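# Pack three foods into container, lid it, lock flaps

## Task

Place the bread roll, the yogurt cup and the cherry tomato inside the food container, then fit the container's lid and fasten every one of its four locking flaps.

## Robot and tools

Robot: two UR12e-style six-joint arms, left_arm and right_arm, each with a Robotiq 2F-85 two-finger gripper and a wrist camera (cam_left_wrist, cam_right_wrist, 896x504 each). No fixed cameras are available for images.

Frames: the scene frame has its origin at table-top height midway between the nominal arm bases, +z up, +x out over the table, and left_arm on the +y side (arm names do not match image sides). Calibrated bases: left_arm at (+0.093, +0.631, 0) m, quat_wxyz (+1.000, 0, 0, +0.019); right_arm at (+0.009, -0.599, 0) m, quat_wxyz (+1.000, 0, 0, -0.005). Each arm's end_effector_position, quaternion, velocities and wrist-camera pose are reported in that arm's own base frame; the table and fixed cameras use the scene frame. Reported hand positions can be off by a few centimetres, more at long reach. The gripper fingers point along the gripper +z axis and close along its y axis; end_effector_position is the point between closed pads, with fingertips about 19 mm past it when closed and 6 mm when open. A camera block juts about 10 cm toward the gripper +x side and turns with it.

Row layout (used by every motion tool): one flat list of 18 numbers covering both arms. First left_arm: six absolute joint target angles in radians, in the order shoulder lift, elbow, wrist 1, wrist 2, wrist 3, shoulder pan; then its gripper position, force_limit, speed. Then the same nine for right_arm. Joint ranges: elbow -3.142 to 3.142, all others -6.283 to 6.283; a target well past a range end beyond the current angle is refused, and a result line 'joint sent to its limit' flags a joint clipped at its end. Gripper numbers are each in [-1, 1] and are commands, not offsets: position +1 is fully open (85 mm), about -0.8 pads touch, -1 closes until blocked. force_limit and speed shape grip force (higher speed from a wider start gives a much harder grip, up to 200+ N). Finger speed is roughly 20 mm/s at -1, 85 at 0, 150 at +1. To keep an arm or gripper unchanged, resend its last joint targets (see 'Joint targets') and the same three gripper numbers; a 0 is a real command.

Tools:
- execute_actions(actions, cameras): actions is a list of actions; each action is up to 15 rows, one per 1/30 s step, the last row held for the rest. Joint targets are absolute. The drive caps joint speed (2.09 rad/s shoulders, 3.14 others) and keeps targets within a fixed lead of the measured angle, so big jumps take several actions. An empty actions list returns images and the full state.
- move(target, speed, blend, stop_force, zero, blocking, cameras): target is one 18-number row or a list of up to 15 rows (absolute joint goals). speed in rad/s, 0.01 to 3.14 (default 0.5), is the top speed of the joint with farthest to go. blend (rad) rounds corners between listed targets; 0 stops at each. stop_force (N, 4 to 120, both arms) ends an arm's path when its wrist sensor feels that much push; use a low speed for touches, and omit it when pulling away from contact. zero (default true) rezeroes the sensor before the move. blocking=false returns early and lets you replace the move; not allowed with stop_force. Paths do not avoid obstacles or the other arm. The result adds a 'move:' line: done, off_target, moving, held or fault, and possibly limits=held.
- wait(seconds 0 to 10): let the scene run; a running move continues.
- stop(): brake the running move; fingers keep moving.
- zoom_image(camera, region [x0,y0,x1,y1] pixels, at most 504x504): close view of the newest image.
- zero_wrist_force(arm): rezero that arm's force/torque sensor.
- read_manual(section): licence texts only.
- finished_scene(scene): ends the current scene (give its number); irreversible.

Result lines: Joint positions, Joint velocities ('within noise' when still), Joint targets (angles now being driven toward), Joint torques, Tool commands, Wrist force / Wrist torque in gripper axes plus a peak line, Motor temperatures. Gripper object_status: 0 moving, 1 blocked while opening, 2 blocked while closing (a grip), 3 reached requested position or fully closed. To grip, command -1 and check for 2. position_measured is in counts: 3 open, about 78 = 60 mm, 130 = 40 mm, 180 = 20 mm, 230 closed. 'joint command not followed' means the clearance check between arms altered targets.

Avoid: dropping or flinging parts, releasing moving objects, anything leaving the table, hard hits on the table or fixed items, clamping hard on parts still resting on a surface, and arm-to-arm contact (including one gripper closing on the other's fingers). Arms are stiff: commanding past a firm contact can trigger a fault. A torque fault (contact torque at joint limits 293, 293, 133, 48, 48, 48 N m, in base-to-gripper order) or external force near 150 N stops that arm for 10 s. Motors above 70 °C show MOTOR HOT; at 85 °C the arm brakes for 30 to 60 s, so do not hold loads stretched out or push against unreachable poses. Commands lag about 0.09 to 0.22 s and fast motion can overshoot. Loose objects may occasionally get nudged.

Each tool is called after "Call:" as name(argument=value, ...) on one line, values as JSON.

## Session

Call:
execute_actions(actions=[])

Scene clock: 0.00 s.
left_arm: end_effector_position=(+0.6078, +0.1903, +0.3651) position_measured=3 object_status=3 end_effector_quat_wxyz=(+0.096, +0.605, -0.600, +0.514) | right_arm: end_effector_position=(+0.5985, +0.6031, +0.1390) position_measured=3 object_status=3 end_effector_quat_wxyz=(-0.411, +0.753, +0.449, +0.252)
Joint names: [shoulder lift, elbow, wrist 1, wrist 2, wrist 3, shoulder pan]
Joint positions: left_arm=[-1.548 2.185 -2.555 -2.639 -1.364 0.421] | right_arm=[-2.124 -2.087 0.351 2.19 3.155 3.942]
Joint velocities: within noise
Joint torques (N m): no reading
Motor temperatures (°C): left_arm=[26 30 33 34 37 27] | right_arm=[34 28 37 32 34 27]
Wrist force (N): no reading
Wrist torque (N m): no reading
Wrist force, peak (N): no reading
Joint targets: left_arm=[-1.548 2.185 -2.555 -2.639 -1.364 0.421] | right_arm=[-2.124 -2.087 0.351 2.190 3.155 3.942]
Tool commands: left_gripper/position=+1.0 left_gripper/force_limit=+1.0 left_gripper/speed=+1.0 right_gripper/position=+1.0 right_gripper/force_limit=+1.0 right_gripper/speed=+1.0

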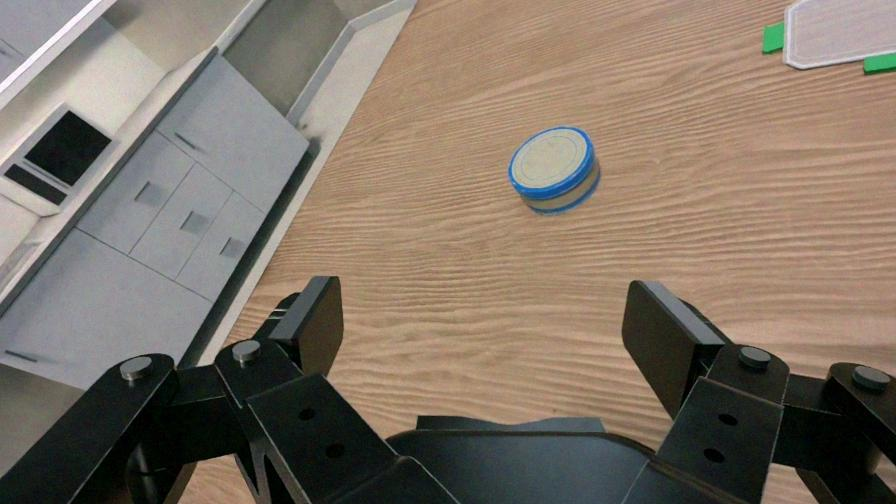

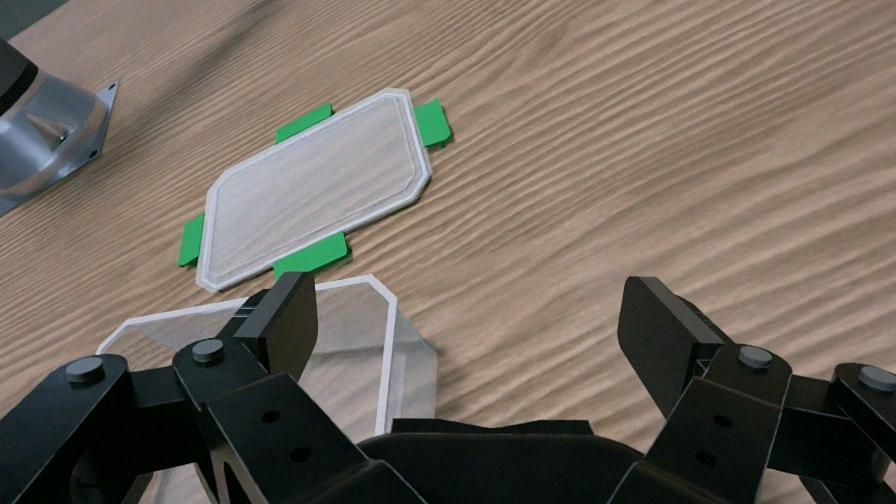

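Call:
move(target=[[-1.548,1.9,-2.555,-2.639,-1.364,0.421,1,-0.8,0,-1.9,-2.087,0.1,2.19,3.155,3.942,1,-0.8,0],[-1.556,0.0,-2.0,-3.7,-2.2,1.4,1,-0.8,0,-1.3688,-1.7675,-1.5761,1.571,3.1416,4.183,1,-0.8,0],[-1.556,-1.6018,-1.5546,-4.7124,-3.1416,2.695,1,-0.8,0,-1.3688,-1.7675,-1.5761,1.571,3.1416,4.183,1,-0.8,0]], speed=1.2, blend=0.15, cameras=["all"])

Scene clock: 4.57 s.
left_arm: end_effector_position=(+0.5401, -0.4518, +0.5003) position_measured=3 object_status=3 end_effector_quat_wxyz=(+0.000, +0.975, -0.222, +0.000) | right_arm: end_effector_position=(+0.4373, +0.4027, +0.5000) position_measured=3 object_status=3 end_effector_quat_wxyz=(+0.000, +0.867, +0.497, +0.000)
Joint names: [shoulder lift, elbow, wrist 1, wrist 2, wrist 3, shoulder pan]
Joint positions: left_arm=[-1.556 -1.602 -1.555 -4.712 -3.142 2.695] | right_arm=[-1.369 -1.767 -1.576 1.571 3.142 4.183]
Joint torques (N m): left_arm=[58.44 41.28 8.44 -3.69 -2.93 16.54] | right_arm=[48.88 61.56 1.7 -1.93 -2.33 18.15]
Wrist force (N): left_arm=[0.1 0.1 0.3] | right_arm=[-1.0 -0.2 -0.4]
Wrist torque (N m): left_arm=[-0.10 0.31 0.28] | right_arm=[0.11 0.21 -0.20]
Wrist force, peak (N): left_arm=[1.0 -3.7 6.0] | right_arm=[-2.3 1.5 2.7]
Joint targets: left_arm=[-1.556 -1.602 -1.555 -4.712 -3.142 2.695] | right_arm=[-1.369 -1.767 -1.576 1.571 3.142 4.183]
move: done; blend cut to 0.1427 rad at target 1

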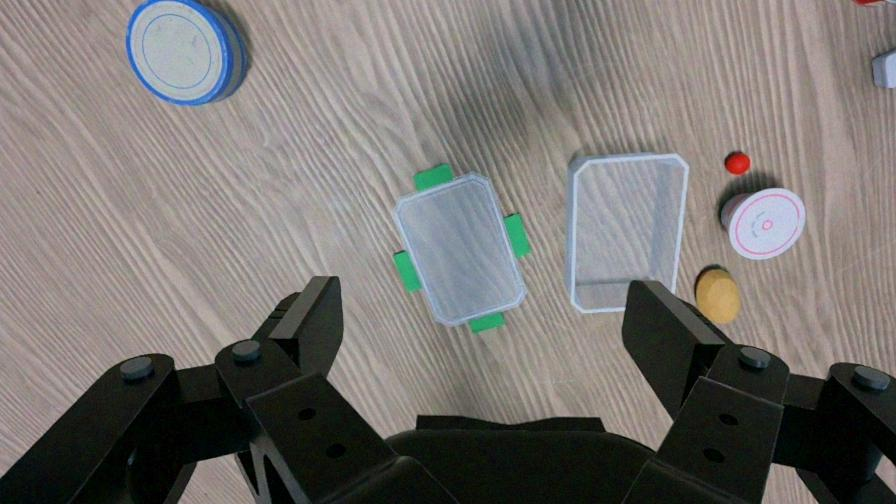

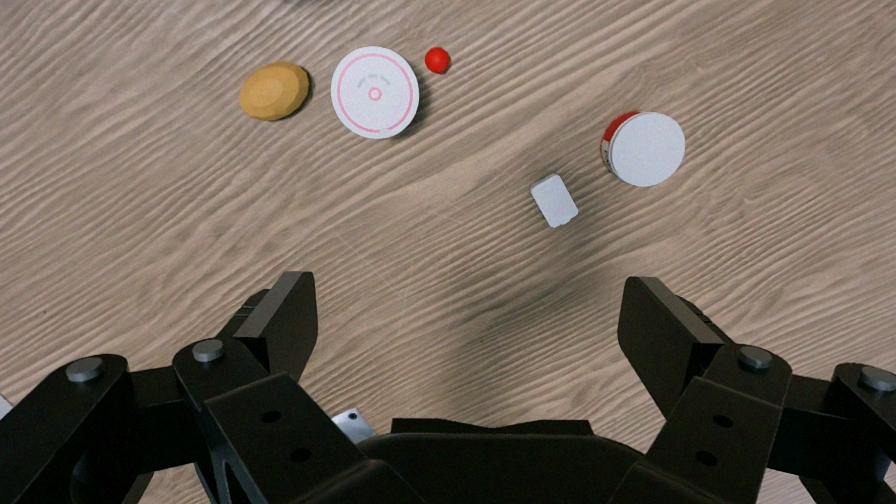

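Call:
move(target=[-1.6616,-1.8505,-1.2003,-4.7124,-3.5075,2.4007,1,-0.8,0,-1.2844,-2.0949,-1.3331,1.571,0.2,4.3836,1,-0.8,0], speed=1.5, cameras=["all"])

Scene clock: 8.40 s.
left_arm: end_effector_position=(+0.4050, -0.6065, +0.3000) position_measured=3 object_status=3 end_effector_quat_wxyz=(+0.000, +0.982, -0.186, +0.000) | right_arm: end_effector_position=(+0.3269, +0.4191, +0.3499) position_measured=3 object_status=3 end_effector_quat_wxyz=(+0.000, -0.498, +0.867, +0.000)
Joint names: [shoulder lift, elbow, wrist 1, wrist 2, wrist 3, shoulder pan]
Joint positions: left_arm=[-1.662 -1.85 -1.2 -4.712 -3.507 2.401] | right_arm=[-1.284 -2.095 -1.333 1.571 0.2 4.384]
Joint torques (N m): left_arm=[43.38 37.07 8.1 -2.99 -3.06 -15.1] | right_arm=[37.15 40.42 7.56 -0.71 -2.35 18.61]
Wrist force (N): left_arm=[0.3 0.4 0.5] | right_arm=[0.0 -0.1 -0.7]
Wrist torque (N m): left_arm=[-0.03 0.28 0.29] | right_arm=[0.13 0.11 -0.23]
Wrist force, peak (N): left_arm=[-0.2 1.1 1.0] | right_arm=[-1.6 -1.2 0.2]
Joint targets: left_arm=[-1.662 -1.850 -1.200 -4.712 -3.508 2.401] | right_arm=[-1.284 -2.095 -1.333 1.571 0.200 4.384]
move: done

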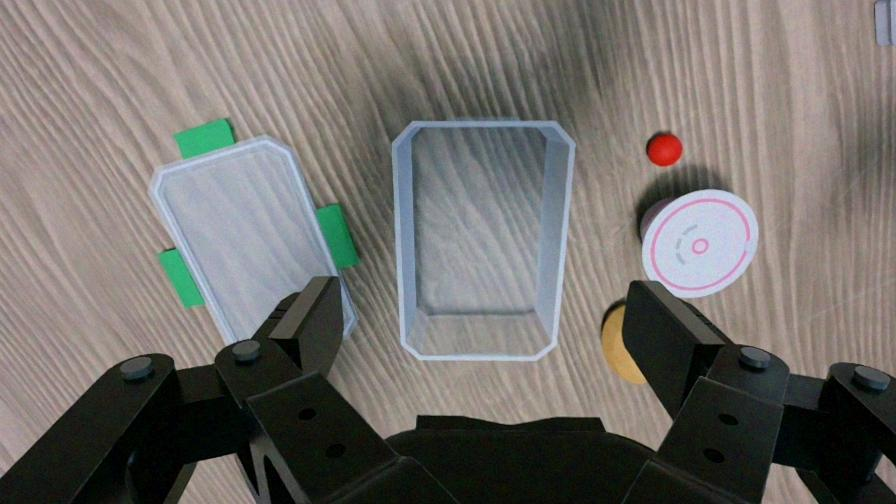

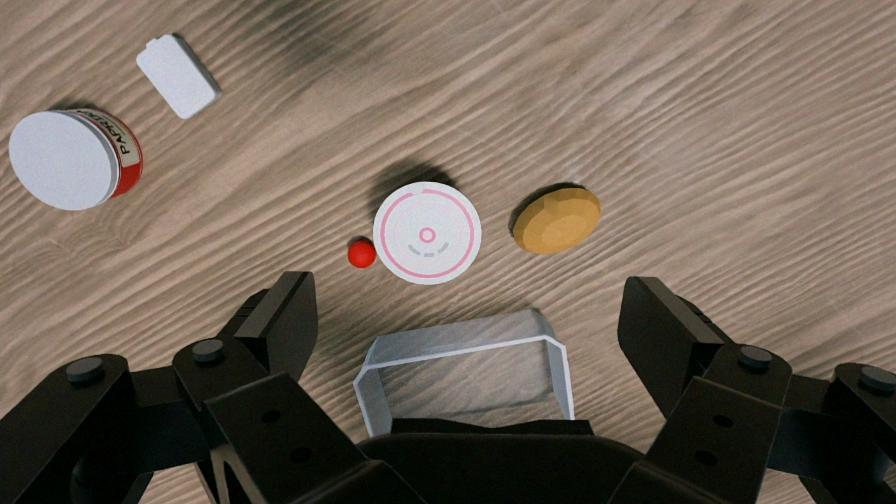

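Call:
move(target=[[-1.6616,-1.8505,-1.2003,-4.7124,-3.5075,2.4007,1,-0.8,0,-1.4486,-2.667,0.189,1.571,3.1416,4.324,1,-0.8,0],[-1.6616,-1.8505,-1.2003,-4.7124,-3.5075,2.4007,1,-0.8,0,-1.855,-2.726,0.654,1.571,3.1416,4.3226,1,-0.8,0]], speed=1.0, blend=0.1, cameras=["cam_right_wrist"])

Scene clock: 13.90 s.
left_arm: end_effector_position=(+0.4050, -0.6065, +0.3000) position_measured=3 object_status=3 end_effector_quat_wxyz=(+0.000, +0.982, -0.186, +0.000) | right_arm: end_effector_position=(+0.3633, +0.4261, +0.0862) position_measured=3 object_status=3 end_effector_quat_wxyz=(-0.213, +0.767, +0.514, +0.318)
Joint names: [shoulder lift, elbow, wrist 1, wrist 2, wrist 3, shoulder pan]
Joint positions: left_arm=[-1.662 -1.851 -1.2 -4.712 -3.508 2.401] | right_arm=[-1.855 -2.726 0.654 1.571 3.142 4.323]
Joint torques (N m): left_arm=[43.57 38.39 8.66 -1.75 -2.78 -13.87] | right_arm=[27.61 2.08 8.03 0.37 1.86 -11.6]
Wrist force (N): left_arm=[0.3 0.6 0.1] | right_arm=[-0.5 -0.4 0.1]
Wrist torque (N m): left_arm=[0.00 0.27 0.29] | right_arm=[0.12 0.00 -0.18]
Wrist force, peak (N): left_arm=[0.5 1.1 0.2] | right_arm=[-2.0 -0.3 1.7]
Joint targets: left_arm=[-1.662 -1.850 -1.200 -4.712 -3.508 2.401] | right_arm=[-1.855 -2.726 0.654 1.571 3.142 4.323]
move: done
Images, in order (width x height): cam_right_wrist 896x504.

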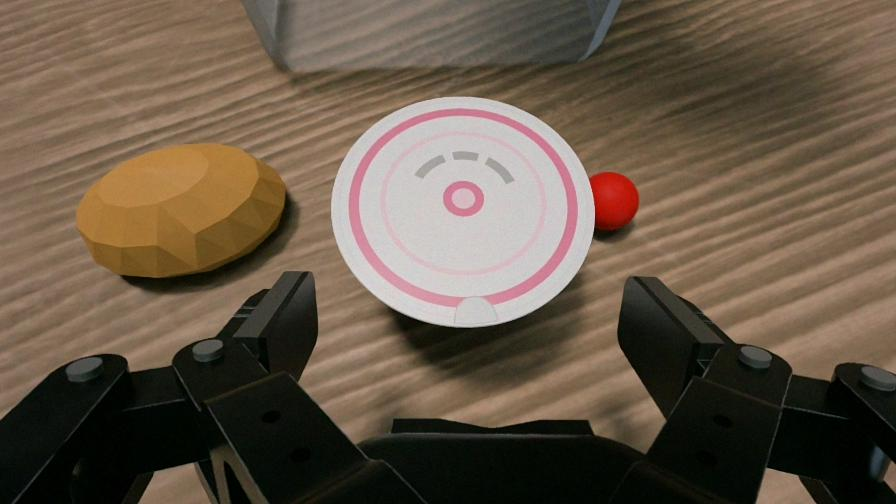

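Call:
move(target=[-1.6616,-1.8505,-1.2003,-4.7124,-3.5075,2.4007,1,-0.8,0,-2.0629,-2.6504,0.7863,1.571,3.1416,4.3233,1,-0.8,0], speed=0.15, stop_force=6, cameras=["cam_right_wrist"])

Scene clock: 20.00 s.
left_arm: end_effector_position=(+0.4050, -0.6065, +0.3000) position_measured=3 object_status=3 end_effector_quat_wxyz=(+0.000, +0.982, -0.186, +0.000) | right_arm: end_effector_position=(+0.3790, +0.4655, +0.0331) position_measured=3 object_status=3 end_effector_quat_wxyz=(-0.213, +0.767, +0.515, +0.318)
Joint names: [shoulder lift, elbow, wrist 1, wrist 2, wrist 3, shoulder pan]
Joint positions: left_arm=[-1.662 -1.851 -1.2 -4.712 -3.508 2.401] | right_arm=[-2.063 -2.65 0.786 1.571 3.142 4.323]
Joint torques (N m): left_arm=[43.83 37.99 8.82 -0.94 -2.67 -16.27] | right_arm=[39.22 14.89 8.28 -0.12 1.73 17.68]
Wrist force (N): left_arm=[0.2 0.3 0.3] | right_arm=[-0.3 -0.9 0.6]
Wrist torque (N m): left_arm=[-0.04 0.31 0.29] | right_arm=[0.10 -0.08 -0.09]
Wrist force, peak (N): left_arm=[0.7 0.7 0.2] | right_arm=[0.3 -0.1 -2.3]
Joint targets: left_arm=[-1.662 -1.850 -1.200 -4.712 -3.508 2.401] | right_arm=[-2.063 -2.650 0.786 1.571 3.142 4.323]
move: done
Images, in order (width x height): cam_right_wrist 896x504.

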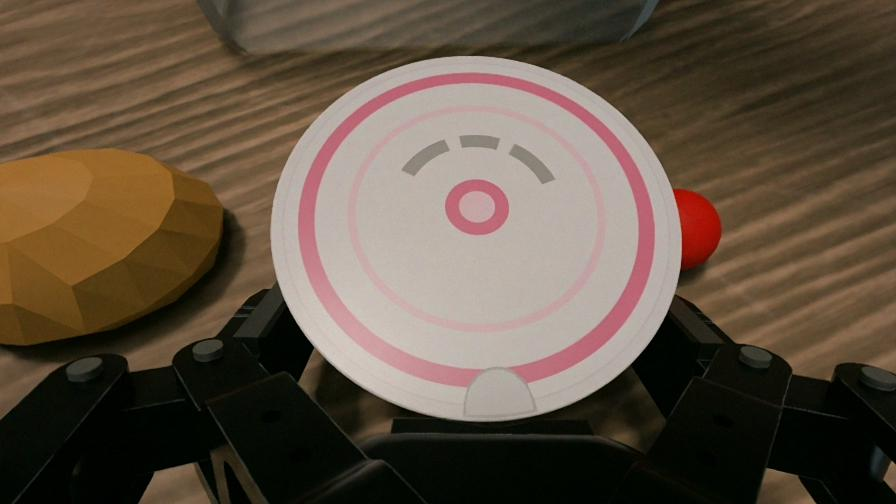

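Call:
move(target=[-1.6616,-1.8505,-1.2003,-4.7124,-3.5075,2.4007,1,-0.8,0,-2.0634,-2.6415,0.7779,1.571,3.1416,4.3233,1,-0.8,0], speed=0.02, stop_force=4)

Call:
move(target=[-1.6616,-1.8505,-1.2003,-4.7124,-3.5075,2.4007,1,-0.8,0,-2.0634,-2.6415,0.7779,1.571,3.1416,4.3233,-1,-0.8,-0.9], cameras=["cam_right_wrist"])

Scene clock: 21.53 s.
left_arm: end_effector_position=(+0.4050, -0.6065, +0.3000) position_measured=3 object_status=3 end_effector_quat_wxyz=(+0.000, +0.982, -0.186, +0.000) | right_arm: end_effector_position=(+0.3809, +0.4702, +0.0330) position_measured=3 object_status=3 end_effector_quat_wxyz=(-0.213, +0.767, +0.515, +0.318)
Joint names: [shoulder lift, elbow, wrist 1, wrist 2, wrist 3, shoulder pan]
Joint positions: left_arm=[-1.662 -1.851 -1.2 -4.712 -3.508 2.401] | right_arm=[-2.063 -2.642 0.778 1.571 3.142 4.323]
Joint torques (N m): left_arm=[43.38 37.93 8.18 -0.41 -2.81 -18.74] | right_arm=[38.66 15.35 2.86 -0.08 1.89 16.26]
Wrist force (N): left_arm=[0.4 0.3 0.1] | right_arm=[-0.3 -0.4 0.5]
Wrist torque (N m): left_arm=[-0.05 0.26 0.29] | right_arm=[0.19 -0.06 -0.09]
Wrist force, peak (N): left_arm=[0.1 0.8 0.6] | right_arm=[-0.3 -0.8 0.9]
Joint targets: left_arm=[-1.662 -1.850 -1.200 -4.712 -3.508 2.401] | right_arm=[-2.063 -2.642 0.778 1.571 3.142 4.323]
move: done

Scene clock: 25.03 s.
left_arm: end_effector_position=(+0.4050, -0.6065, +0.3000) position_measured=3 object_status=3 end_effector_quat_wxyz=(+0.000, +0.982, -0.186, +0.000) | right_arm: end_effector_position=(+0.3809, +0.4702, +0.0330) position_measured=230 object_status=3 end_effector_quat_wxyz=(-0.213, +0.767, +0.515, +0.318)
Joint names: [shoulder lift, elbow, wrist 1, wrist 2, wrist 3, shoulder pan]
Joint positions: left_arm=[-1.662 -1.851 -1.2 -4.712 -3.508 2.401] | right_arm=[-2.063 -2.641 0.778 1.571 3.142 4.323]
Joint torques (N m): left_arm=[43.16 38.41 8.11 0.18 -2.51 -14.87] | right_arm=[48.06 10.8 7.18 -0.29 1.81 15.58]
Wrist force (N): left_arm=[0.0 0.5 0.0] | right_arm=[-0.4 -0.3 0.5]
Wrist torque (N m): left_arm=[-0.01 0.34 0.29] | right_arm=[0.18 -0.14 -0.09]
Wrist force, peak (N): left_arm=[0.2 0.7 0.6] | right_arm=[-1.8 -0.5 0.9]
Joint targets: left_arm=[-1.662 -1.850 -1.200 -4.712 -3.508 2.401] | right_arm=[-2.063 -2.642 0.778 1.571 3.142 4.323]
move: done
Images, in order (width x height): cam_right_wrist 896x504.

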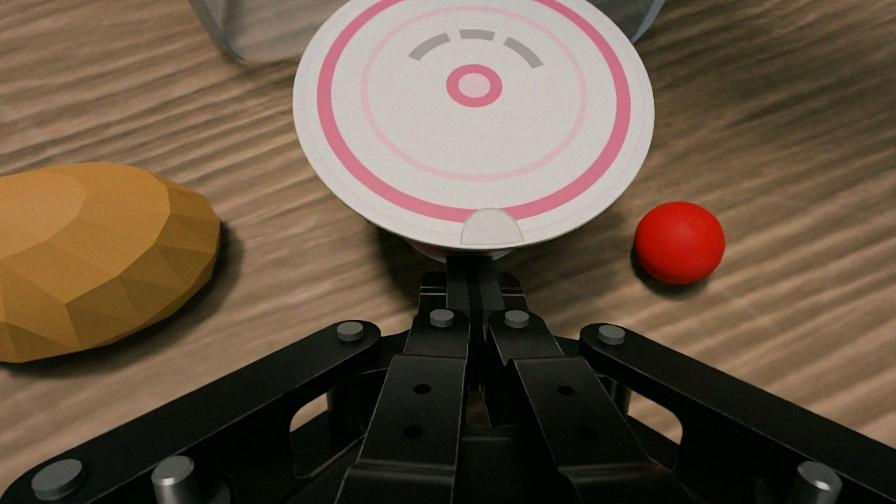

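Call:
move(target=[[-1.8,-1.75,-1.3,-4.7124,-3.5075,2.6,1,-0.8,0,-1.9721,-2.6237,0.6688,1.571,3.1416,4.3234,-1,-0.8,-0.9],[-1.6249,-1.6194,-1.4681,-4.7124,-3.5075,2.952,1,-0.8,0,-1.4486,-2.667,0.189,1.571,3.1416,4.324,-1,-0.8,-0.9],[-1.6249,-1.6194,-1.4681,-4.7124,-3.5075,2.952,1,-0.8,0,-1.723,-2.1516,-0.8378,1.571,4.712,4.2103,-1,-0.8,-0.9],[-1.6249,-1.6194,-1.4681,-4.7124,-3.5075,2.952,1,-0.8,0,-1.723,-2.1516,-0.8378,1.571,4.712,4.2103,0.1,-0.8,0]], speed=1.0, blend=[0.05,0.1,0,0], cameras=["cam_right_wrist"])

Scene clock: 31.53 s.
left_arm: end_effector_position=(+0.6758, -0.3070, +0.4500) position_measured=3 object_status=3 end_effector_quat_wxyz=(+0.000, +0.996, +0.088, +0.000) | right_arm: end_effector_position=(+0.4594, +0.4750, +0.1200) position_measured=117 object_status=0 end_effector_quat_wxyz=(+0.000, +0.969, -0.248, +0.000)
Joint names: [shoulder lift, elbow, wrist 1, wrist 2, wrist 3, shoulder pan]
Joint positions: left_arm=[-1.625 -1.619 -1.468 -4.712 -3.508 2.952] | right_arm=[-1.723 -2.152 -0.838 1.571 4.712 4.21]
Joint torques (N m): left_arm=[64.16 54.51 0.95 1.22 -2.11 14.91] | right_arm=[44.22 48.56 1.73 -0.18 2.38 -12.26]
Wrist force (N): left_arm=[0.1 0.1 -0.1] | right_arm=[-1.0 -0.3 0.6]
Wrist torque (N m): left_arm=[-0.10 0.33 0.28] | right_arm=[0.03 0.24 -0.35]
Wrist force, peak (N): left_arm=[-4.2 4.3 -1.4] | right_arm=[-1.9 -0.2 2.1]
Joint targets: left_arm=[-1.625 -1.619 -1.468 -4.712 -3.508 2.952] | right_arm=[-1.723 -2.152 -0.838 1.571 4.712 4.210]
move: done
Images, in order (width x height): cam_right_wrist 896x504.

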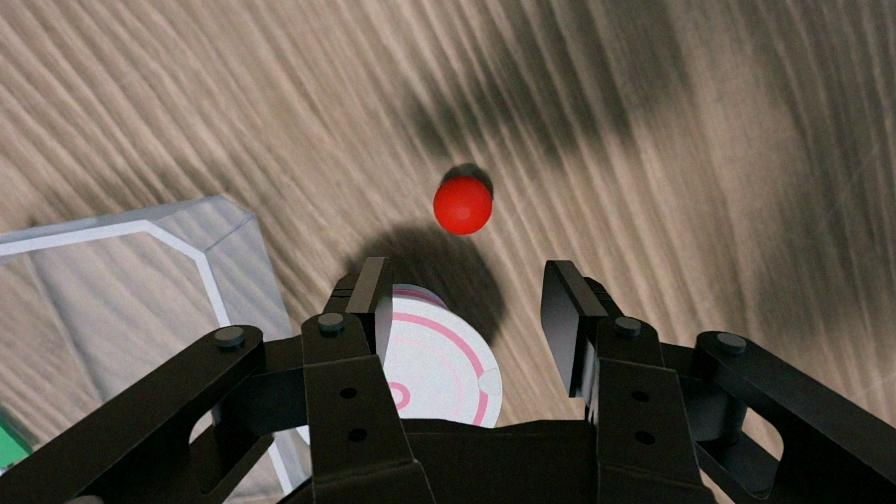

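Call:
move(target=[-1.6249,-1.6194,-1.4681,-4.7124,-3.5075,2.952,1,-0.8,0,-1.8828,-2.2149,-0.6147,1.571,4.712,4.2103,0.1,-0.8,0], speed=0.25)

Call:
move(target=[[-1.6249,-1.6194,-1.4681,-4.7124,-3.5075,2.952,1,-0.8,0,-1.8828,-2.2149,-0.6147,1.571,4.712,4.2103,-1,-1,-0.9],[-1.6249,-1.6194,-1.4681,-4.7124,-3.5075,2.952,1,-0.8,0,-1.723,-2.1516,-0.8378,1.571,4.712,4.2103,-1,-1,-0.9]], cameras=["cam_right_wrist"])

Scene clock: 33.10 s.
left_arm: end_effector_position=(+0.6758, -0.3070, +0.4500) position_measured=3 object_status=3 end_effector_quat_wxyz=(+0.000, +0.996, +0.088, +0.000) | right_arm: end_effector_position=(+0.4598, +0.4757, +0.0173) position_measured=117 object_status=3 end_effector_quat_wxyz=(+0.000, +0.969, -0.248, +0.000)
Joint names: [shoulder lift, elbow, wrist 1, wrist 2, wrist 3, shoulder pan]
Joint positions: left_arm=[-1.625 -1.619 -1.468 -4.712 -3.508 2.952] | right_arm=[-1.876 -2.212 -0.624 1.571 4.712 4.21]
Joint torques (N m): left_arm=[60.7 55.5 1.33 1.58 -2.37 15.72] | right_arm=[63.09 32.36 6.2 -0.02 -0.61 3.77]
Wrist force (N): left_arm=[0.1 0.5 0.4] | right_arm=[-0.4 -0.1 0.4]
Wrist torque (N m): left_arm=[-0.02 0.33 0.28] | right_arm=[0.16 0.10 -0.35]
Wrist force, peak (N): left_arm=[0.1 0.5 0.5] | right_arm=[-2.7 13.4 -89.2]
Joint targets: left_arm=[-1.625 -1.619 -1.468 -4.712 -3.508 2.952] | right_arm=[-1.876 -2.212 -0.624 1.571 4.712 4.210]
Tool commands: left_gripper/position=+1.0 left_gripper/force_limit=-0.8 left_gripper/speed=+0.0 right_gripper/position=+0.098039 right_gripper/force_limit=-0.796078 right_gripper/speed=+0.003922
FORCE FAULT: contact force on the right arm reached its limit, and that arm stopped. The contact can be on any part of that arm, not only on its tool. That arm's remaining commands of this call were not run. That arm is still stopped at the end of this call. That arm stays stopped for about 10 more seconds. Until then a move that you send moves the other arm only, and its call returns only when the move has ended. Once the stop has ended, the next robot result says so. If the stop ends while you think or write, that arm runs what you send next. While its stop runs, that arm takes no new command, but its gripper still runs the gripper command that each later call begins with. Until it ends, the stop uses up actions while you think or wait. An arm that is not stopped still takes commands.
move: fault (right_arm)

not run: an earlier result of this reply reported a stop or a fault. Calls in your next reply go to the robot.

Call:
wait(seconds=10)

Call:
move(target=[-1.6249,-1.6194,-1.4681,-4.7124,-3.5075,2.952,1,-0.8,0,-1.870,-2.2105,-0.632,1.571,4.712,4.2103,0.098,-0.8,0], cameras=["cam_right_wrist"])

Scene clock: 43.27 s.
left_arm: end_effector_position=(+0.6758, -0.3070, +0.4500) position_measured=3 object_status=3 end_effector_quat_wxyz=(+0.000, +0.996, +0.088, +0.000) | right_arm: end_effector_position=(+0.4598, +0.4757, +0.0173) position_measured=117 object_status=3 end_effector_quat_wxyz=(+0.000, +0.969, -0.248, +0.000)
Joint names: [shoulder lift, elbow, wrist 1, wrist 2, wrist 3, shoulder pan]
Joint positions: left_arm=[-1.625 -1.619 -1.468 -4.712 -3.508 2.952] | right_arm=[-1.876 -2.212 -0.624 1.571 4.712 4.21]
Joint torques (N m): left_arm=[63.62 53.54 0.9 2.68 -1.88 13.23] | right_arm=[60.57 32.05 6.1 0.02 -0.49 1.93]
Wrist force (N): left_arm=[0.1 0.2 0.1] | right_arm=[-1.2 -0.2 0.4]
Wrist torque (N m): left_arm=[-0.07 0.33 0.28] | right_arm=[0.14 0.23 -0.35]
Wrist force, peak (N): left_arm=[0.2 0.6 0.5] | right_arm=[-1.5 -0.5 1.0]
Joint targets: left_arm=[-1.625 -1.619 -1.468 -4.712 -3.508 2.952] | right_arm=[-1.876 -2.212 -0.624 1.571 4.712 4.210]
Tool commands: left_gripper/position=+1.0 left_gripper/force_limit=-0.8 left_gripper/speed=+0.0 right_gripper/position=+0.098039 right_gripper/force_limit=-0.796078 right_gripper/speed=+0.003922
FORCE FAULT, CONTINUED: the right arm's stop, for the force fault that an earlier result reported, is over. The rest of the stop counts as 20 of the actions that you can send in this scene. That arm's target is now where it stood when the stop ended, not its last command. That arm accepts commands again.
wait: 10.00 s; at rest from the start

Scene clock: 43.97 s.
left_arm: end_effector_position=(+0.6758, -0.3070, +0.4500) position_measured=3 object_status=3 end_effector_quat_wxyz=(+0.000, +0.996, +0.088, +0.000) | right_arm: end_effector_position=(+0.4597, +0.4755, +0.0210) position_measured=117 object_status=3 end_effector_quat_wxyz=(+0.000, +0.969, -0.248, +0.000)
Joint names: [shoulder lift, elbow, wrist 1, wrist 2, wrist 3, shoulder pan]
Joint positions: left_arm=[-1.625 -1.619 -1.468 -4.712 -3.508 2.952] | right_arm=[-1.87 -2.211 -0.632 1.571 4.712 4.21]
Joint torques (N m): left_arm=[65.26 54.49 0.85 3.21 -2.57 14.02] | right_arm=[74.45 42.65 2.44 -0.13 -0.38 5.38]
Wrist force (N): left_arm=[0.2 0.2 0.0] | right_arm=[-0.3 0.3 0.4]
Wrist torque (N m): left_arm=[-0.07 0.30 0.28] | right_arm=[0.21 0.10 -0.36]
Wrist force, peak (N): left_arm=[0.4 0.3 0.2] | right_arm=[-1.3 -0.2 1.3]
Joint targets: left_arm=[-1.625 -1.619 -1.468 -4.712 -3.508 2.952] | right_arm=[-1.870 -2.211 -0.632 1.571 4.712 4.210]
move: done
Images, in order (width x height): cam_right_wrist 896x504.

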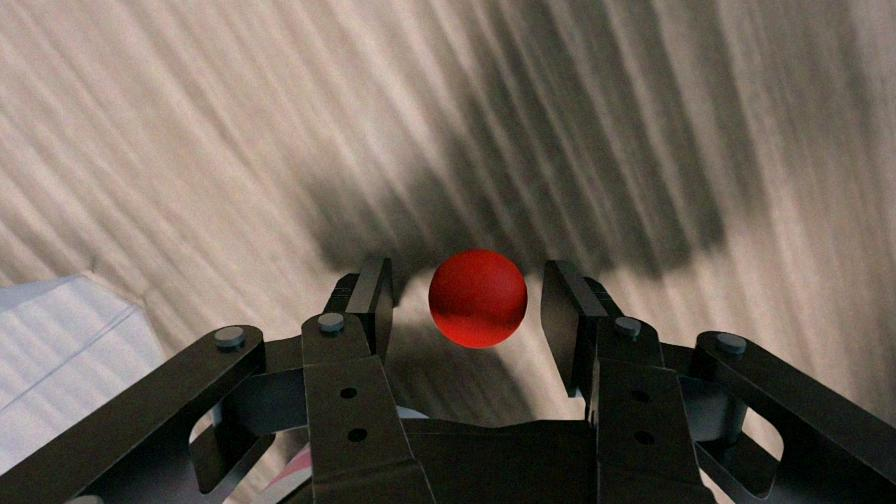

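Call:
move(target=[[-1.6249,-1.6194,-1.4681,-4.7124,-3.5075,2.952,1,-0.8,0,-1.870,-2.2105,-0.632,1.571,4.712,4.2103,-1,-1,-0.9],[-1.6249,-1.6194,-1.4681,-4.7124,-3.5075,2.952,1,-0.8,0,-1.723,-2.1516,-0.8378,1.571,4.712,4.2103,-1,-1,-0.9],[-1.6249,-1.6194,-1.4681,-4.7124,-3.5075,2.952,1,-0.8,0,-1.8503,-1.9854,-0.8767,1.571,6.256,4.3582,-1,-1,-0.9]], blend=[0,0.05,0], speed=0.8, cameras=["cam_right_wrist"])

Scene clock: 48.23 s.
left_arm: end_effector_position=(+0.6758, -0.3070, +0.4500) position_measured=3 object_status=3 end_effector_quat_wxyz=(+0.000, +0.996, +0.088, +0.000) | right_arm: end_effector_position=(+0.4158, +0.6226, +0.1201) position_measured=165 object_status=2 end_effector_quat_wxyz=(+0.000, -0.583, +0.813, +0.000)
Joint names: [shoulder lift, elbow, wrist 1, wrist 2, wrist 3, shoulder pan]
Joint positions: left_arm=[-1.625 -1.619 -1.468 -4.712 -3.508 2.952] | right_arm=[-1.85 -1.985 -0.877 1.571 6.256 4.358]
Joint torques (N m): left_arm=[64.07 54.61 0.93 2.57 -2.17 13.28] | right_arm=[55.51 50.26 1.8 -1.33 1.6 19.44]
Wrist force (N): left_arm=[-0.2 0.2 0.0] | right_arm=[-1.3 -0.4 0.6]
Wrist torque (N m): left_arm=[-0.08 0.37 0.28] | right_arm=[0.10 0.33 -0.41]
Wrist force, peak (N): left_arm=[0.1 0.5 0.5] | right_arm=[-0.8 0.1 4.2]
Joint targets: left_arm=[-1.625 -1.619 -1.468 -4.712 -3.508 2.952] | right_arm=[-1.850 -1.985 -0.877 1.571 6.256 4.358]
move: done
Images, in order (width x height): cam_right_wrist 896x504.

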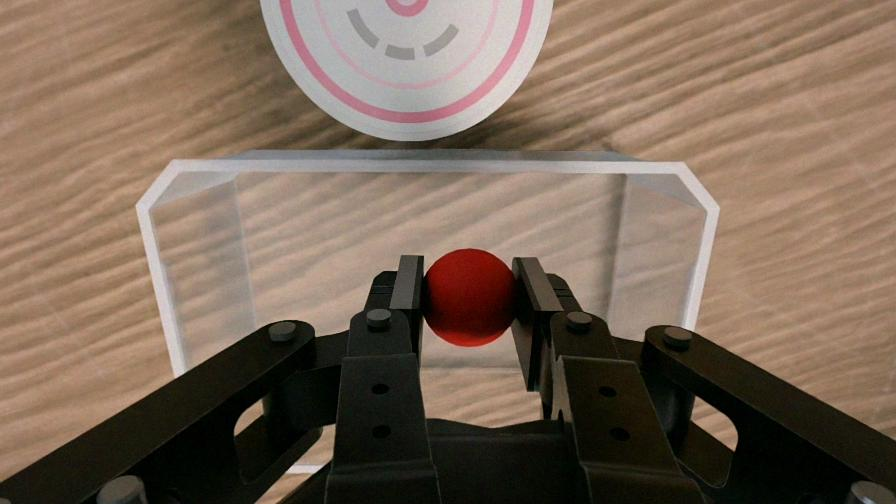

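Call:
move(target=[-1.6249,-1.6194,-1.4681,-4.7124,-3.5075,2.952,1,-0.8,0,-1.9697,-2.0377,-0.705,1.571,6.256,4.3582,-1,-1,-0.9], speed=0.2, stop_force=6)

Call:
move(target=[[-1.6249,-1.6194,-1.4681,-4.7124,-3.5075,2.952,1,-0.8,0,-1.9697,-2.0377,-0.705,1.571,6.256,4.3582,0.05,-1,-0.9],[-1.6249,-1.6194,-1.4681,-4.7124,-3.5075,2.952,1,-0.8,0,-1.8503,-1.9854,-0.8767,1.571,6.256,4.3582,0.05,-1,-0.9]], cameras=["cam_right_wrist"])

Scene clock: 50.30 s.
left_arm: end_effector_position=(+0.6758, -0.3070, +0.4500) position_measured=3 object_status=3 end_effector_quat_wxyz=(+0.000, +0.996, +0.088, +0.000) | right_arm: end_effector_position=(+0.4158, +0.6226, +0.0261) position_measured=165 object_status=2 end_effector_quat_wxyz=(+0.000, -0.583, +0.813, +0.000)
Joint names: [shoulder lift, elbow, wrist 1, wrist 2, wrist 3, shoulder pan]
Joint positions: left_arm=[-1.625 -1.619 -1.468 -4.712 -3.508 2.952] | right_arm=[-1.97 -2.038 -0.705 1.571 6.256 4.358]
Joint torques (N m): left_arm=[63.51 54.9 1.28 2.84 -2.08 13.86] | right_arm=[63.04 24.99 7.68 -1.5 1.68 15.88]
Wrist force (N): left_arm=[-0.3 0.2 0.2] | right_arm=[-0.5 0.1 0.9]
Wrist torque (N m): left_arm=[-0.08 0.38 0.28] | right_arm=[0.21 0.15 -0.34]
Wrist force, peak (N): left_arm=[0.3 0.6 0.3] | right_arm=[-0.8 -0.2 1.9]
Joint targets: left_arm=[-1.625 -1.619 -1.468 -4.712 -3.508 2.952] | right_arm=[-1.970 -2.038 -0.705 1.571 6.256 4.358]
move: done

Scene clock: 52.13 s.
left_arm: end_effector_position=(+0.6758, -0.3070, +0.4500) position_measured=3 object_status=3 end_effector_quat_wxyz=(+0.000, +0.996, +0.088, +0.000) | right_arm: end_effector_position=(+0.4158, +0.6226, +0.1199) position_measured=123 object_status=3 end_effector_quat_wxyz=(+0.000, -0.583, +0.813, +0.000)
Joint names: [shoulder lift, elbow, wrist 1, wrist 2, wrist 3, shoulder pan]
Joint positions: left_arm=[-1.625 -1.619 -1.468 -4.712 -3.508 2.952] | right_arm=[-1.85 -1.985 -0.877 1.571 6.256 4.358]
Joint torques (N m): left_arm=[64.84 54.23 1.48 2.75 -1.9 12.39] | right_arm=[80.19 50.65 1.82 -1.41 2 10.8]
Wrist force (N): left_arm=[0.2 0.4 0.4] | right_arm=[-0.4 0.0 0.4]
Wrist torque (N m): left_arm=[-0.05 0.32 0.29] | right_arm=[0.16 0.18 -0.42]
Wrist force, peak (N): left_arm=[0.3 0.5 -0.1] | right_arm=[-0.5 -0.4 3.3]
Joint targets: left_arm=[-1.625 -1.619 -1.468 -4.712 -3.508 2.952] | right_arm=[-1.850 -1.985 -0.877 1.571 6.256 4.358]
move: done
Images, in order (width x height): cam_right_wrist 896x504.

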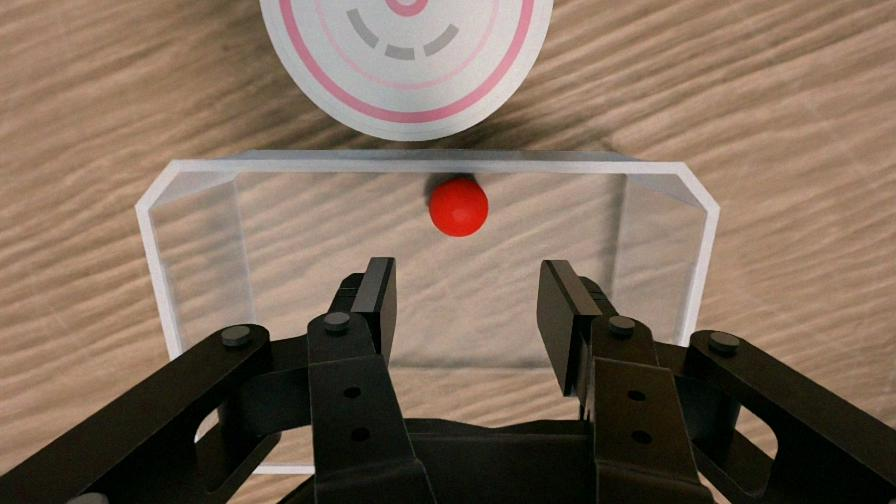

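Call:
move(target=[[-1.6249,-1.6194,-1.4681,-4.7124,-3.5075,2.952,1,-0.8,0,-1.55,-2.25,-0.6,1.571,4.7,4.34,0.05,-1,-0.9],[-1.6249,-1.6194,-1.4681,-4.7124,-3.5075,2.952,1,-0.8,0,-1.4486,-2.667,0.189,1.571,3.1416,4.324,0.05,-1,-0.9],[-1.6249,-1.6194,-1.4681,-4.7124,-3.5075,2.952,1,-0.8,0,-1.9805,-2.5868,0.6403,1.571,3.1416,4.3258,0.05,-1,-0.9],[-1.6249,-1.6194,-1.4681,-4.7124,-3.5075,2.952,1,-0.8,0,-1.9805,-2.5868,0.6403,1.571,3.1416,4.3258,1,-0.8,0]], blend=[0.1,0.1,0,0], speed=0.9, cameras=["cam_right_wrist"])

Scene clock: 58.47 s.
left_arm: end_effector_position=(+0.6758, -0.3070, +0.4500) position_measured=3 object_status=3 end_effector_quat_wxyz=(+0.000, +0.996, +0.088, +0.000) | right_arm: end_effector_position=(+0.3921, +0.5014, +0.0611) position_measured=3 object_status=0 end_effector_quat_wxyz=(-0.214, +0.767, +0.516, +0.317)
Joint names: [shoulder lift, elbow, wrist 1, wrist 2, wrist 3, shoulder pan]
Joint positions: left_arm=[-1.625 -1.619 -1.468 -4.712 -3.508 2.952] | right_arm=[-1.98 -2.587 0.64 1.571 3.142 4.326]
Joint torques (N m): left_arm=[64.07 53.01 1.49 2.99 -1.59 15.27] | right_arm=[38.78 21.66 8.04 -0.72 -2.17 14.44]
Wrist force (N): left_arm=[0.0 0.3 0.1] | right_arm=[-0.3 -1.8 1.2]
Wrist torque (N m): left_arm=[-0.06 0.34 0.28] | right_arm=[-0.04 -0.07 0.02]
Wrist force, peak (N): left_arm=[0.0 0.6 0.3] | right_arm=[23.8 -0.8 -42.5]
Joint targets: left_arm=[-1.625 -1.619 -1.468 -4.712 -3.508 2.952] | right_arm=[-1.981 -2.587 0.640 1.571 3.142 4.326]
move: done
Images, in order (width x height): cam_right_wrist 896x504.

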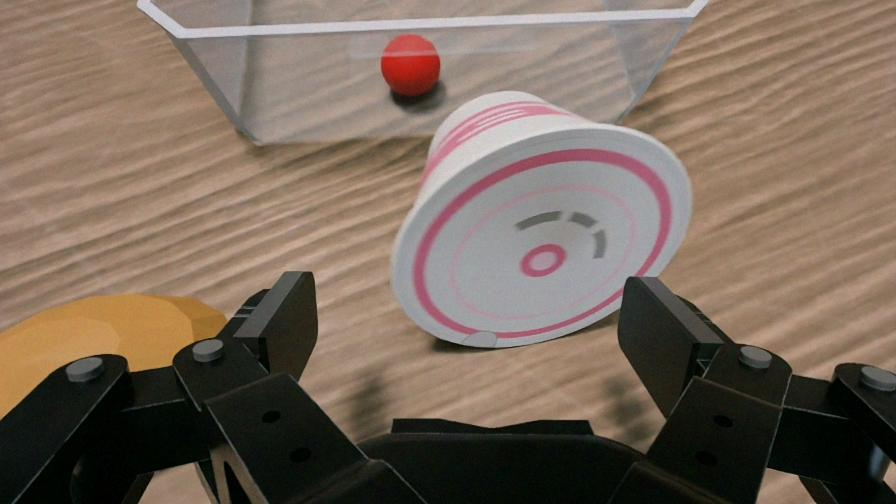

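Call:
move(target=[[-1.6249,-1.6194,-1.4681,-4.7124,-3.5075,2.952,1,-0.8,0,-1.4486,-2.667,0.189,1.571,3.1416,4.324,1,-0.8,0],[-1.6249,-1.6194,-1.4681,-4.7124,-3.5075,2.952,1,-0.8,0,-1.45,-2.2,-1.0,1.571,1.0,4.2966,1,-0.8,0],[-1.6249,-1.6194,-1.4681,-4.7124,-3.5075,2.952,1,-0.8,0,-1.7257,-2.0578,-0.9289,1.571,-0.209,4.2966,1,-0.8,0]], blend=[0.1,0.1,0], speed=1.0, cameras=["cam_right_wrist"])

Scene clock: 64.13 s.
left_arm: end_effector_position=(+0.6758, -0.3070, +0.4500) position_measured=3 object_status=3 end_effector_quat_wxyz=(+0.000, +0.996, +0.088, +0.000) | right_arm: end_effector_position=(+0.4307, +0.5446, +0.1600) position_measured=3 object_status=3 end_effector_quat_wxyz=(+0.000, -0.630, +0.776, +0.000)
Joint names: [shoulder lift, elbow, wrist 1, wrist 2, wrist 3, shoulder pan]
Joint positions: left_arm=[-1.625 -1.619 -1.468 -4.712 -3.508 2.952] | right_arm=[-1.726 -2.058 -0.929 1.571 -0.209 4.297]
Joint torques (N m): left_arm=[62.96 54.63 1.34 2.66 -1.67 13.2] | right_arm=[48.96 51.7 7.94 0.28 -2.34 -13.76]
Wrist force (N): left_arm=[0.1 0.3 0.2] | right_arm=[0.2 -1.8 0.7]
Wrist torque (N m): left_arm=[-0.07 0.32 0.28] | right_arm=[-0.17 0.05 -0.25]
Wrist force, peak (N): left_arm=[0.4 0.6 0.0] | right_arm=[-1.0 -1.8 2.9]
Joint targets: left_arm=[-1.625 -1.619 -1.468 -4.712 -3.508 2.952] | right_arm=[-1.726 -2.058 -0.929 1.571 -0.209 4.297]
move: done
Images, in order (width x height): cam_right_wrist 896x504.

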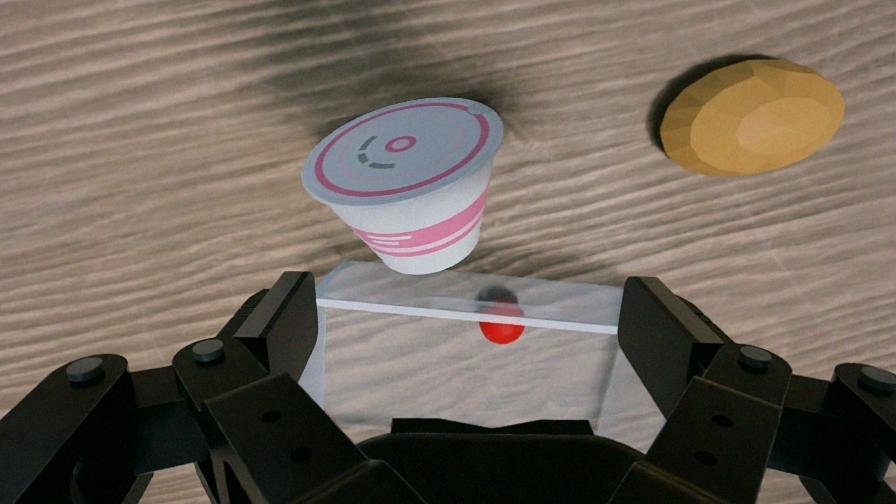

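Call:
move(target=[-1.6249,-1.6194,-1.4681,-4.7124,-3.5075,2.952,1,-0.8,0,-1.7891,-2.0682,-0.8551,1.571,-0.4125,4.2647,1,-0.8,0], cameras=["cam_right_wrist"])

Scene clock: 65.67 s.
left_arm: end_effector_position=(+0.6758, -0.3070, +0.4500) position_measured=3 object_status=3 end_effector_quat_wxyz=(+0.000, +0.996, +0.088, +0.000) | right_arm: end_effector_position=(+0.4529, +0.5411, +0.1199) position_measured=3 object_status=3 end_effector_quat_wxyz=(+0.000, +0.695, -0.719, +0.000)
Joint names: [shoulder lift, elbow, wrist 1, wrist 2, wrist 3, shoulder pan]
Joint positions: left_arm=[-1.625 -1.619 -1.468 -4.712 -3.508 2.952] | right_arm=[-1.789 -2.068 -0.855 1.571 -0.412 4.265]
Joint torques (N m): left_arm=[61.07 54.84 1.29 3.05 -1.58 12.84] | right_arm=[49.77 30.05 7.65 0.4 -2.48 -15.21]
Wrist force (N): left_arm=[-0.2 0.3 0.0] | right_arm=[0.1 -1.4 0.6]
Wrist torque (N m): left_arm=[-0.07 0.37 0.29] | right_arm=[-0.11 0.06 -0.26]
Wrist force, peak (N): left_arm=[0.4 0.3 0.4] | right_arm=[0.1 -2.4 1.6]
Joint targets: left_arm=[-1.625 -1.619 -1.468 -4.712 -3.508 2.952] | right_arm=[-1.789 -2.068 -0.855 1.571 -0.412 4.265]
move: done
Images, in order (width x height): cam_right_wrist 896x504.

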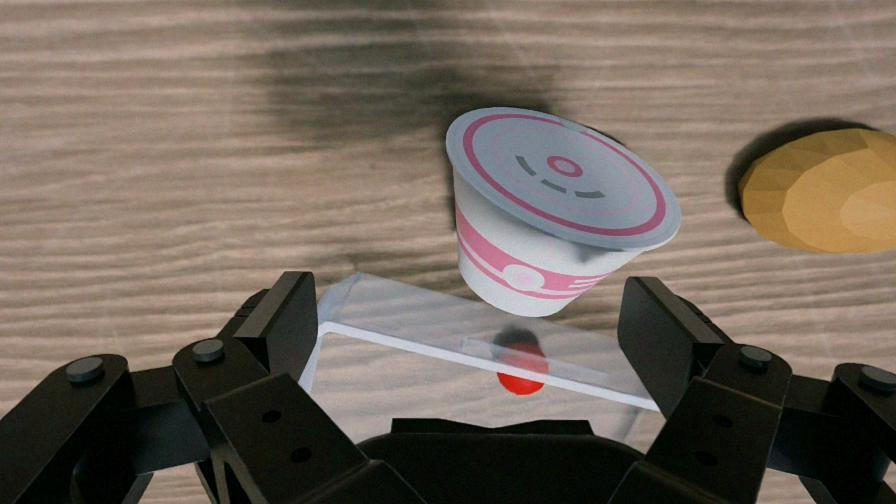

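Call:
wait(seconds=1, cameras=["cam_right_wrist"])

Scene clock: 66.73 s.
left_arm: end_effector_position=(+0.6758, -0.3070, +0.4500) position_measured=3 object_status=3 end_effector_quat_wxyz=(+0.000, +0.996, +0.088, +0.000) | right_arm: end_effector_position=(+0.4530, +0.5411, +0.1199) position_measured=3 object_status=3 end_effector_quat_wxyz=(+0.000, +0.695, -0.719, +0.000)
Joint names: [shoulder lift, elbow, wrist 1, wrist 2, wrist 3, shoulder pan]
Joint positions: left_arm=[-1.625 -1.619 -1.468 -4.712 -3.508 2.952] | right_arm=[-1.789 -2.068 -0.855 1.571 -0.413 4.265]
Joint torques (N m): left_arm=[62.78 53.54 1.47 2.88 -1.35 11.16] | right_arm=[51.74 29.32 7.29 0.61 -2.05 -13.56]
Wrist force (N): left_arm=[0.4 0.2 0.4] | right_arm=[0.3 -1.3 0.7]
Wrist torque (N m): left_arm=[-0.07 0.28 0.29] | right_arm=[-0.08 0.02 -0.26]
Wrist force, peak (N): left_arm=[0.4 0.2 0.4] | right_arm=[0.0 -1.9 0.9]
Joint targets: left_arm=[-1.625 -1.619 -1.468 -4.712 -3.508 2.952] | right_arm=[-1.789 -2.068 -0.855 1.571 -0.412 4.265]
Tool commands: left_gripper/position=+1.0 left_gripper/force_limit=-0.8 left_gripper/speed=+0.0 right_gripper/position=+1.0 right_gripper/force_limit=-0.8 right_gripper/speed=+0.0
wait: 1.00 s; at rest by 0.10 s
Images, in order (width x height): cam_right_wrist 896x504.

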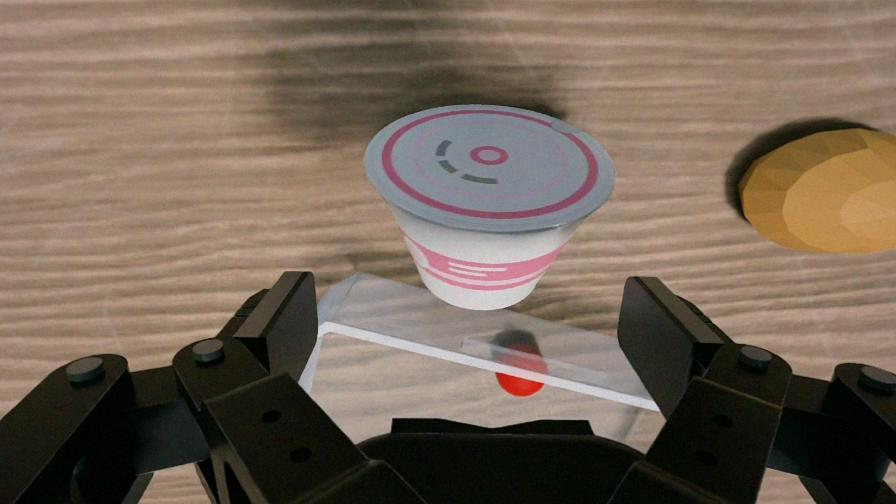

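Call:
wait(seconds=2, cameras=["cam_right_wrist"])

Call:
wait(seconds=0.5, cameras=["cam_right_wrist"])

Scene clock: 69.00 s.
left_arm: end_effector_position=(+0.6758, -0.3070, +0.4500) position_measured=3 object_status=3 end_effector_quat_wxyz=(+0.000, +0.996, +0.088, +0.000) | right_arm: end_effector_position=(+0.4530, +0.5411, +0.1199) position_measured=3 object_status=3 end_effector_quat_wxyz=(+0.000, +0.695, -0.719, +0.000)
Joint names: [shoulder lift, elbow, wrist 1, wrist 2, wrist 3, shoulder pan]
Joint positions: left_arm=[-1.625 -1.619 -1.468 -4.712 -3.508 2.952] | right_arm=[-1.789 -2.068 -0.855 1.571 -0.413 4.265]
Joint torques (N m): left_arm=[63.07 53.63 1.07 2.98 -1.56 12.12] | right_arm=[51.61 29.86 7.63 0.27 -2.26 -12.38]
Wrist force (N): left_arm=[0.1 0.3 0.2] | right_arm=[0.2 -1.4 0.6]
Wrist torque (N m): left_arm=[-0.07 0.32 0.28] | right_arm=[-0.10 0.02 -0.26]
Wrist force, peak (N): left_arm=[0.1 0.1 0.7] | right_arm=[0.2 -2.1 0.9]
Joint targets: left_arm=[-1.625 -1.619 -1.468 -4.712 -3.508 2.952] | right_arm=[-1.789 -2.068 -0.855 1.571 -0.412 4.265]
Tool commands: left_gripper/position=+1.0 left_gripper/force_limit=-0.8 left_gripper/speed=+0.0 right_gripper/position=+1.0 right_gripper/force_limit=-0.8 right_gripper/speed=+0.0
wait: 2.00 s; at rest from the start
Images, in order (width x height): cam_right_wrist 896x504.

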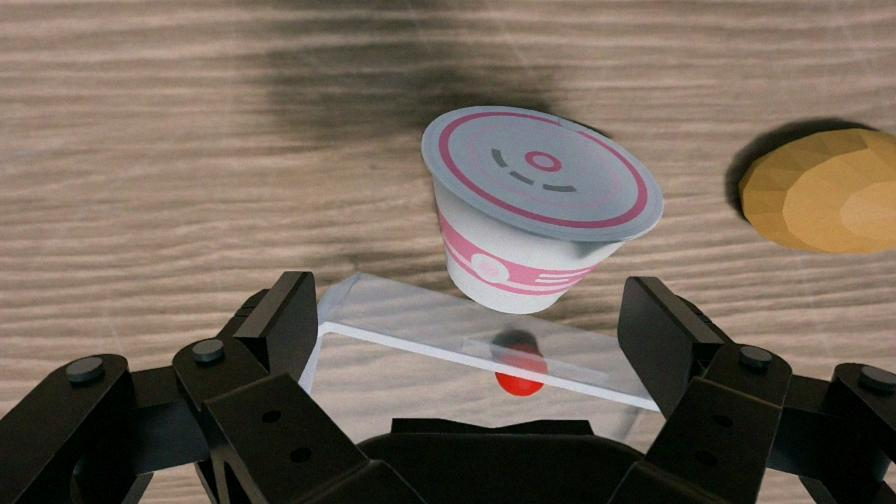

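Scene clock: 69.50 s.
left_arm: end_effector_position=(+0.6758, -0.3070, +0.4500) position_measured=3 object_status=3 end_effector_quat_wxyz=(+0.000, +0.996, +0.088, +0.000) | right_arm: end_effector_position=(+0.4530, +0.5411, +0.1199) position_measured=3 object_status=3 end_effector_quat_wxyz=(+0.000, +0.695, -0.719, +0.000)
Joint names: [shoulder lift, elbow, wrist 1, wrist 2, wrist 3, shoulder pan]
Joint positions: left_arm=[-1.625 -1.619 -1.468 -4.712 -3.508 2.952] | right_arm=[-1.789 -2.068 -0.855 1.571 -0.413 4.265]
Joint torques (N m): left_arm=[64.15 53.65 1.39 2.91 -1.38 11] | right_arm=[54.19 29.87 7.68 0.94 -2.71 -12.91]
Wrist force (N): left_arm=[0.2 0.0 0.3] | right_arm=[0.1 -2.0 1.0]
Wrist torque (N m): left_arm=[-0.11 0.31 0.29] | right_arm=[-0.19 0.04 -0.26]
Wrist force, peak (N): left_arm=[0.2 0.3 0.5] | right_arm=[0.1 -2.0 1.0]
Joint targets: left_arm=[-1.625 -1.619 -1.468 -4.712 -3.508 2.952] | right_arm=[-1.789 -2.068 -0.855 1.571 -0.412 4.265]
Tool commands: left_gripper/position=+1.0 left_gripper/force_limit=-0.8 left_gripper/speed=+0.0 right_gripper/position=+1.0 right_gripper/force_limit=-0.8 right_gripper/speed=+0.0
wait: 0.50 s; at rest by 0.17 s
Images, in order (width x height): cam_right_wrist 896x504.

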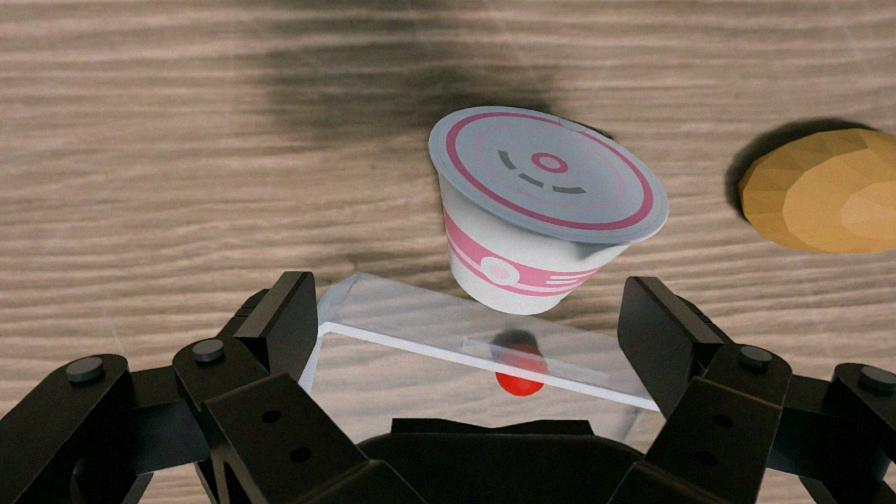

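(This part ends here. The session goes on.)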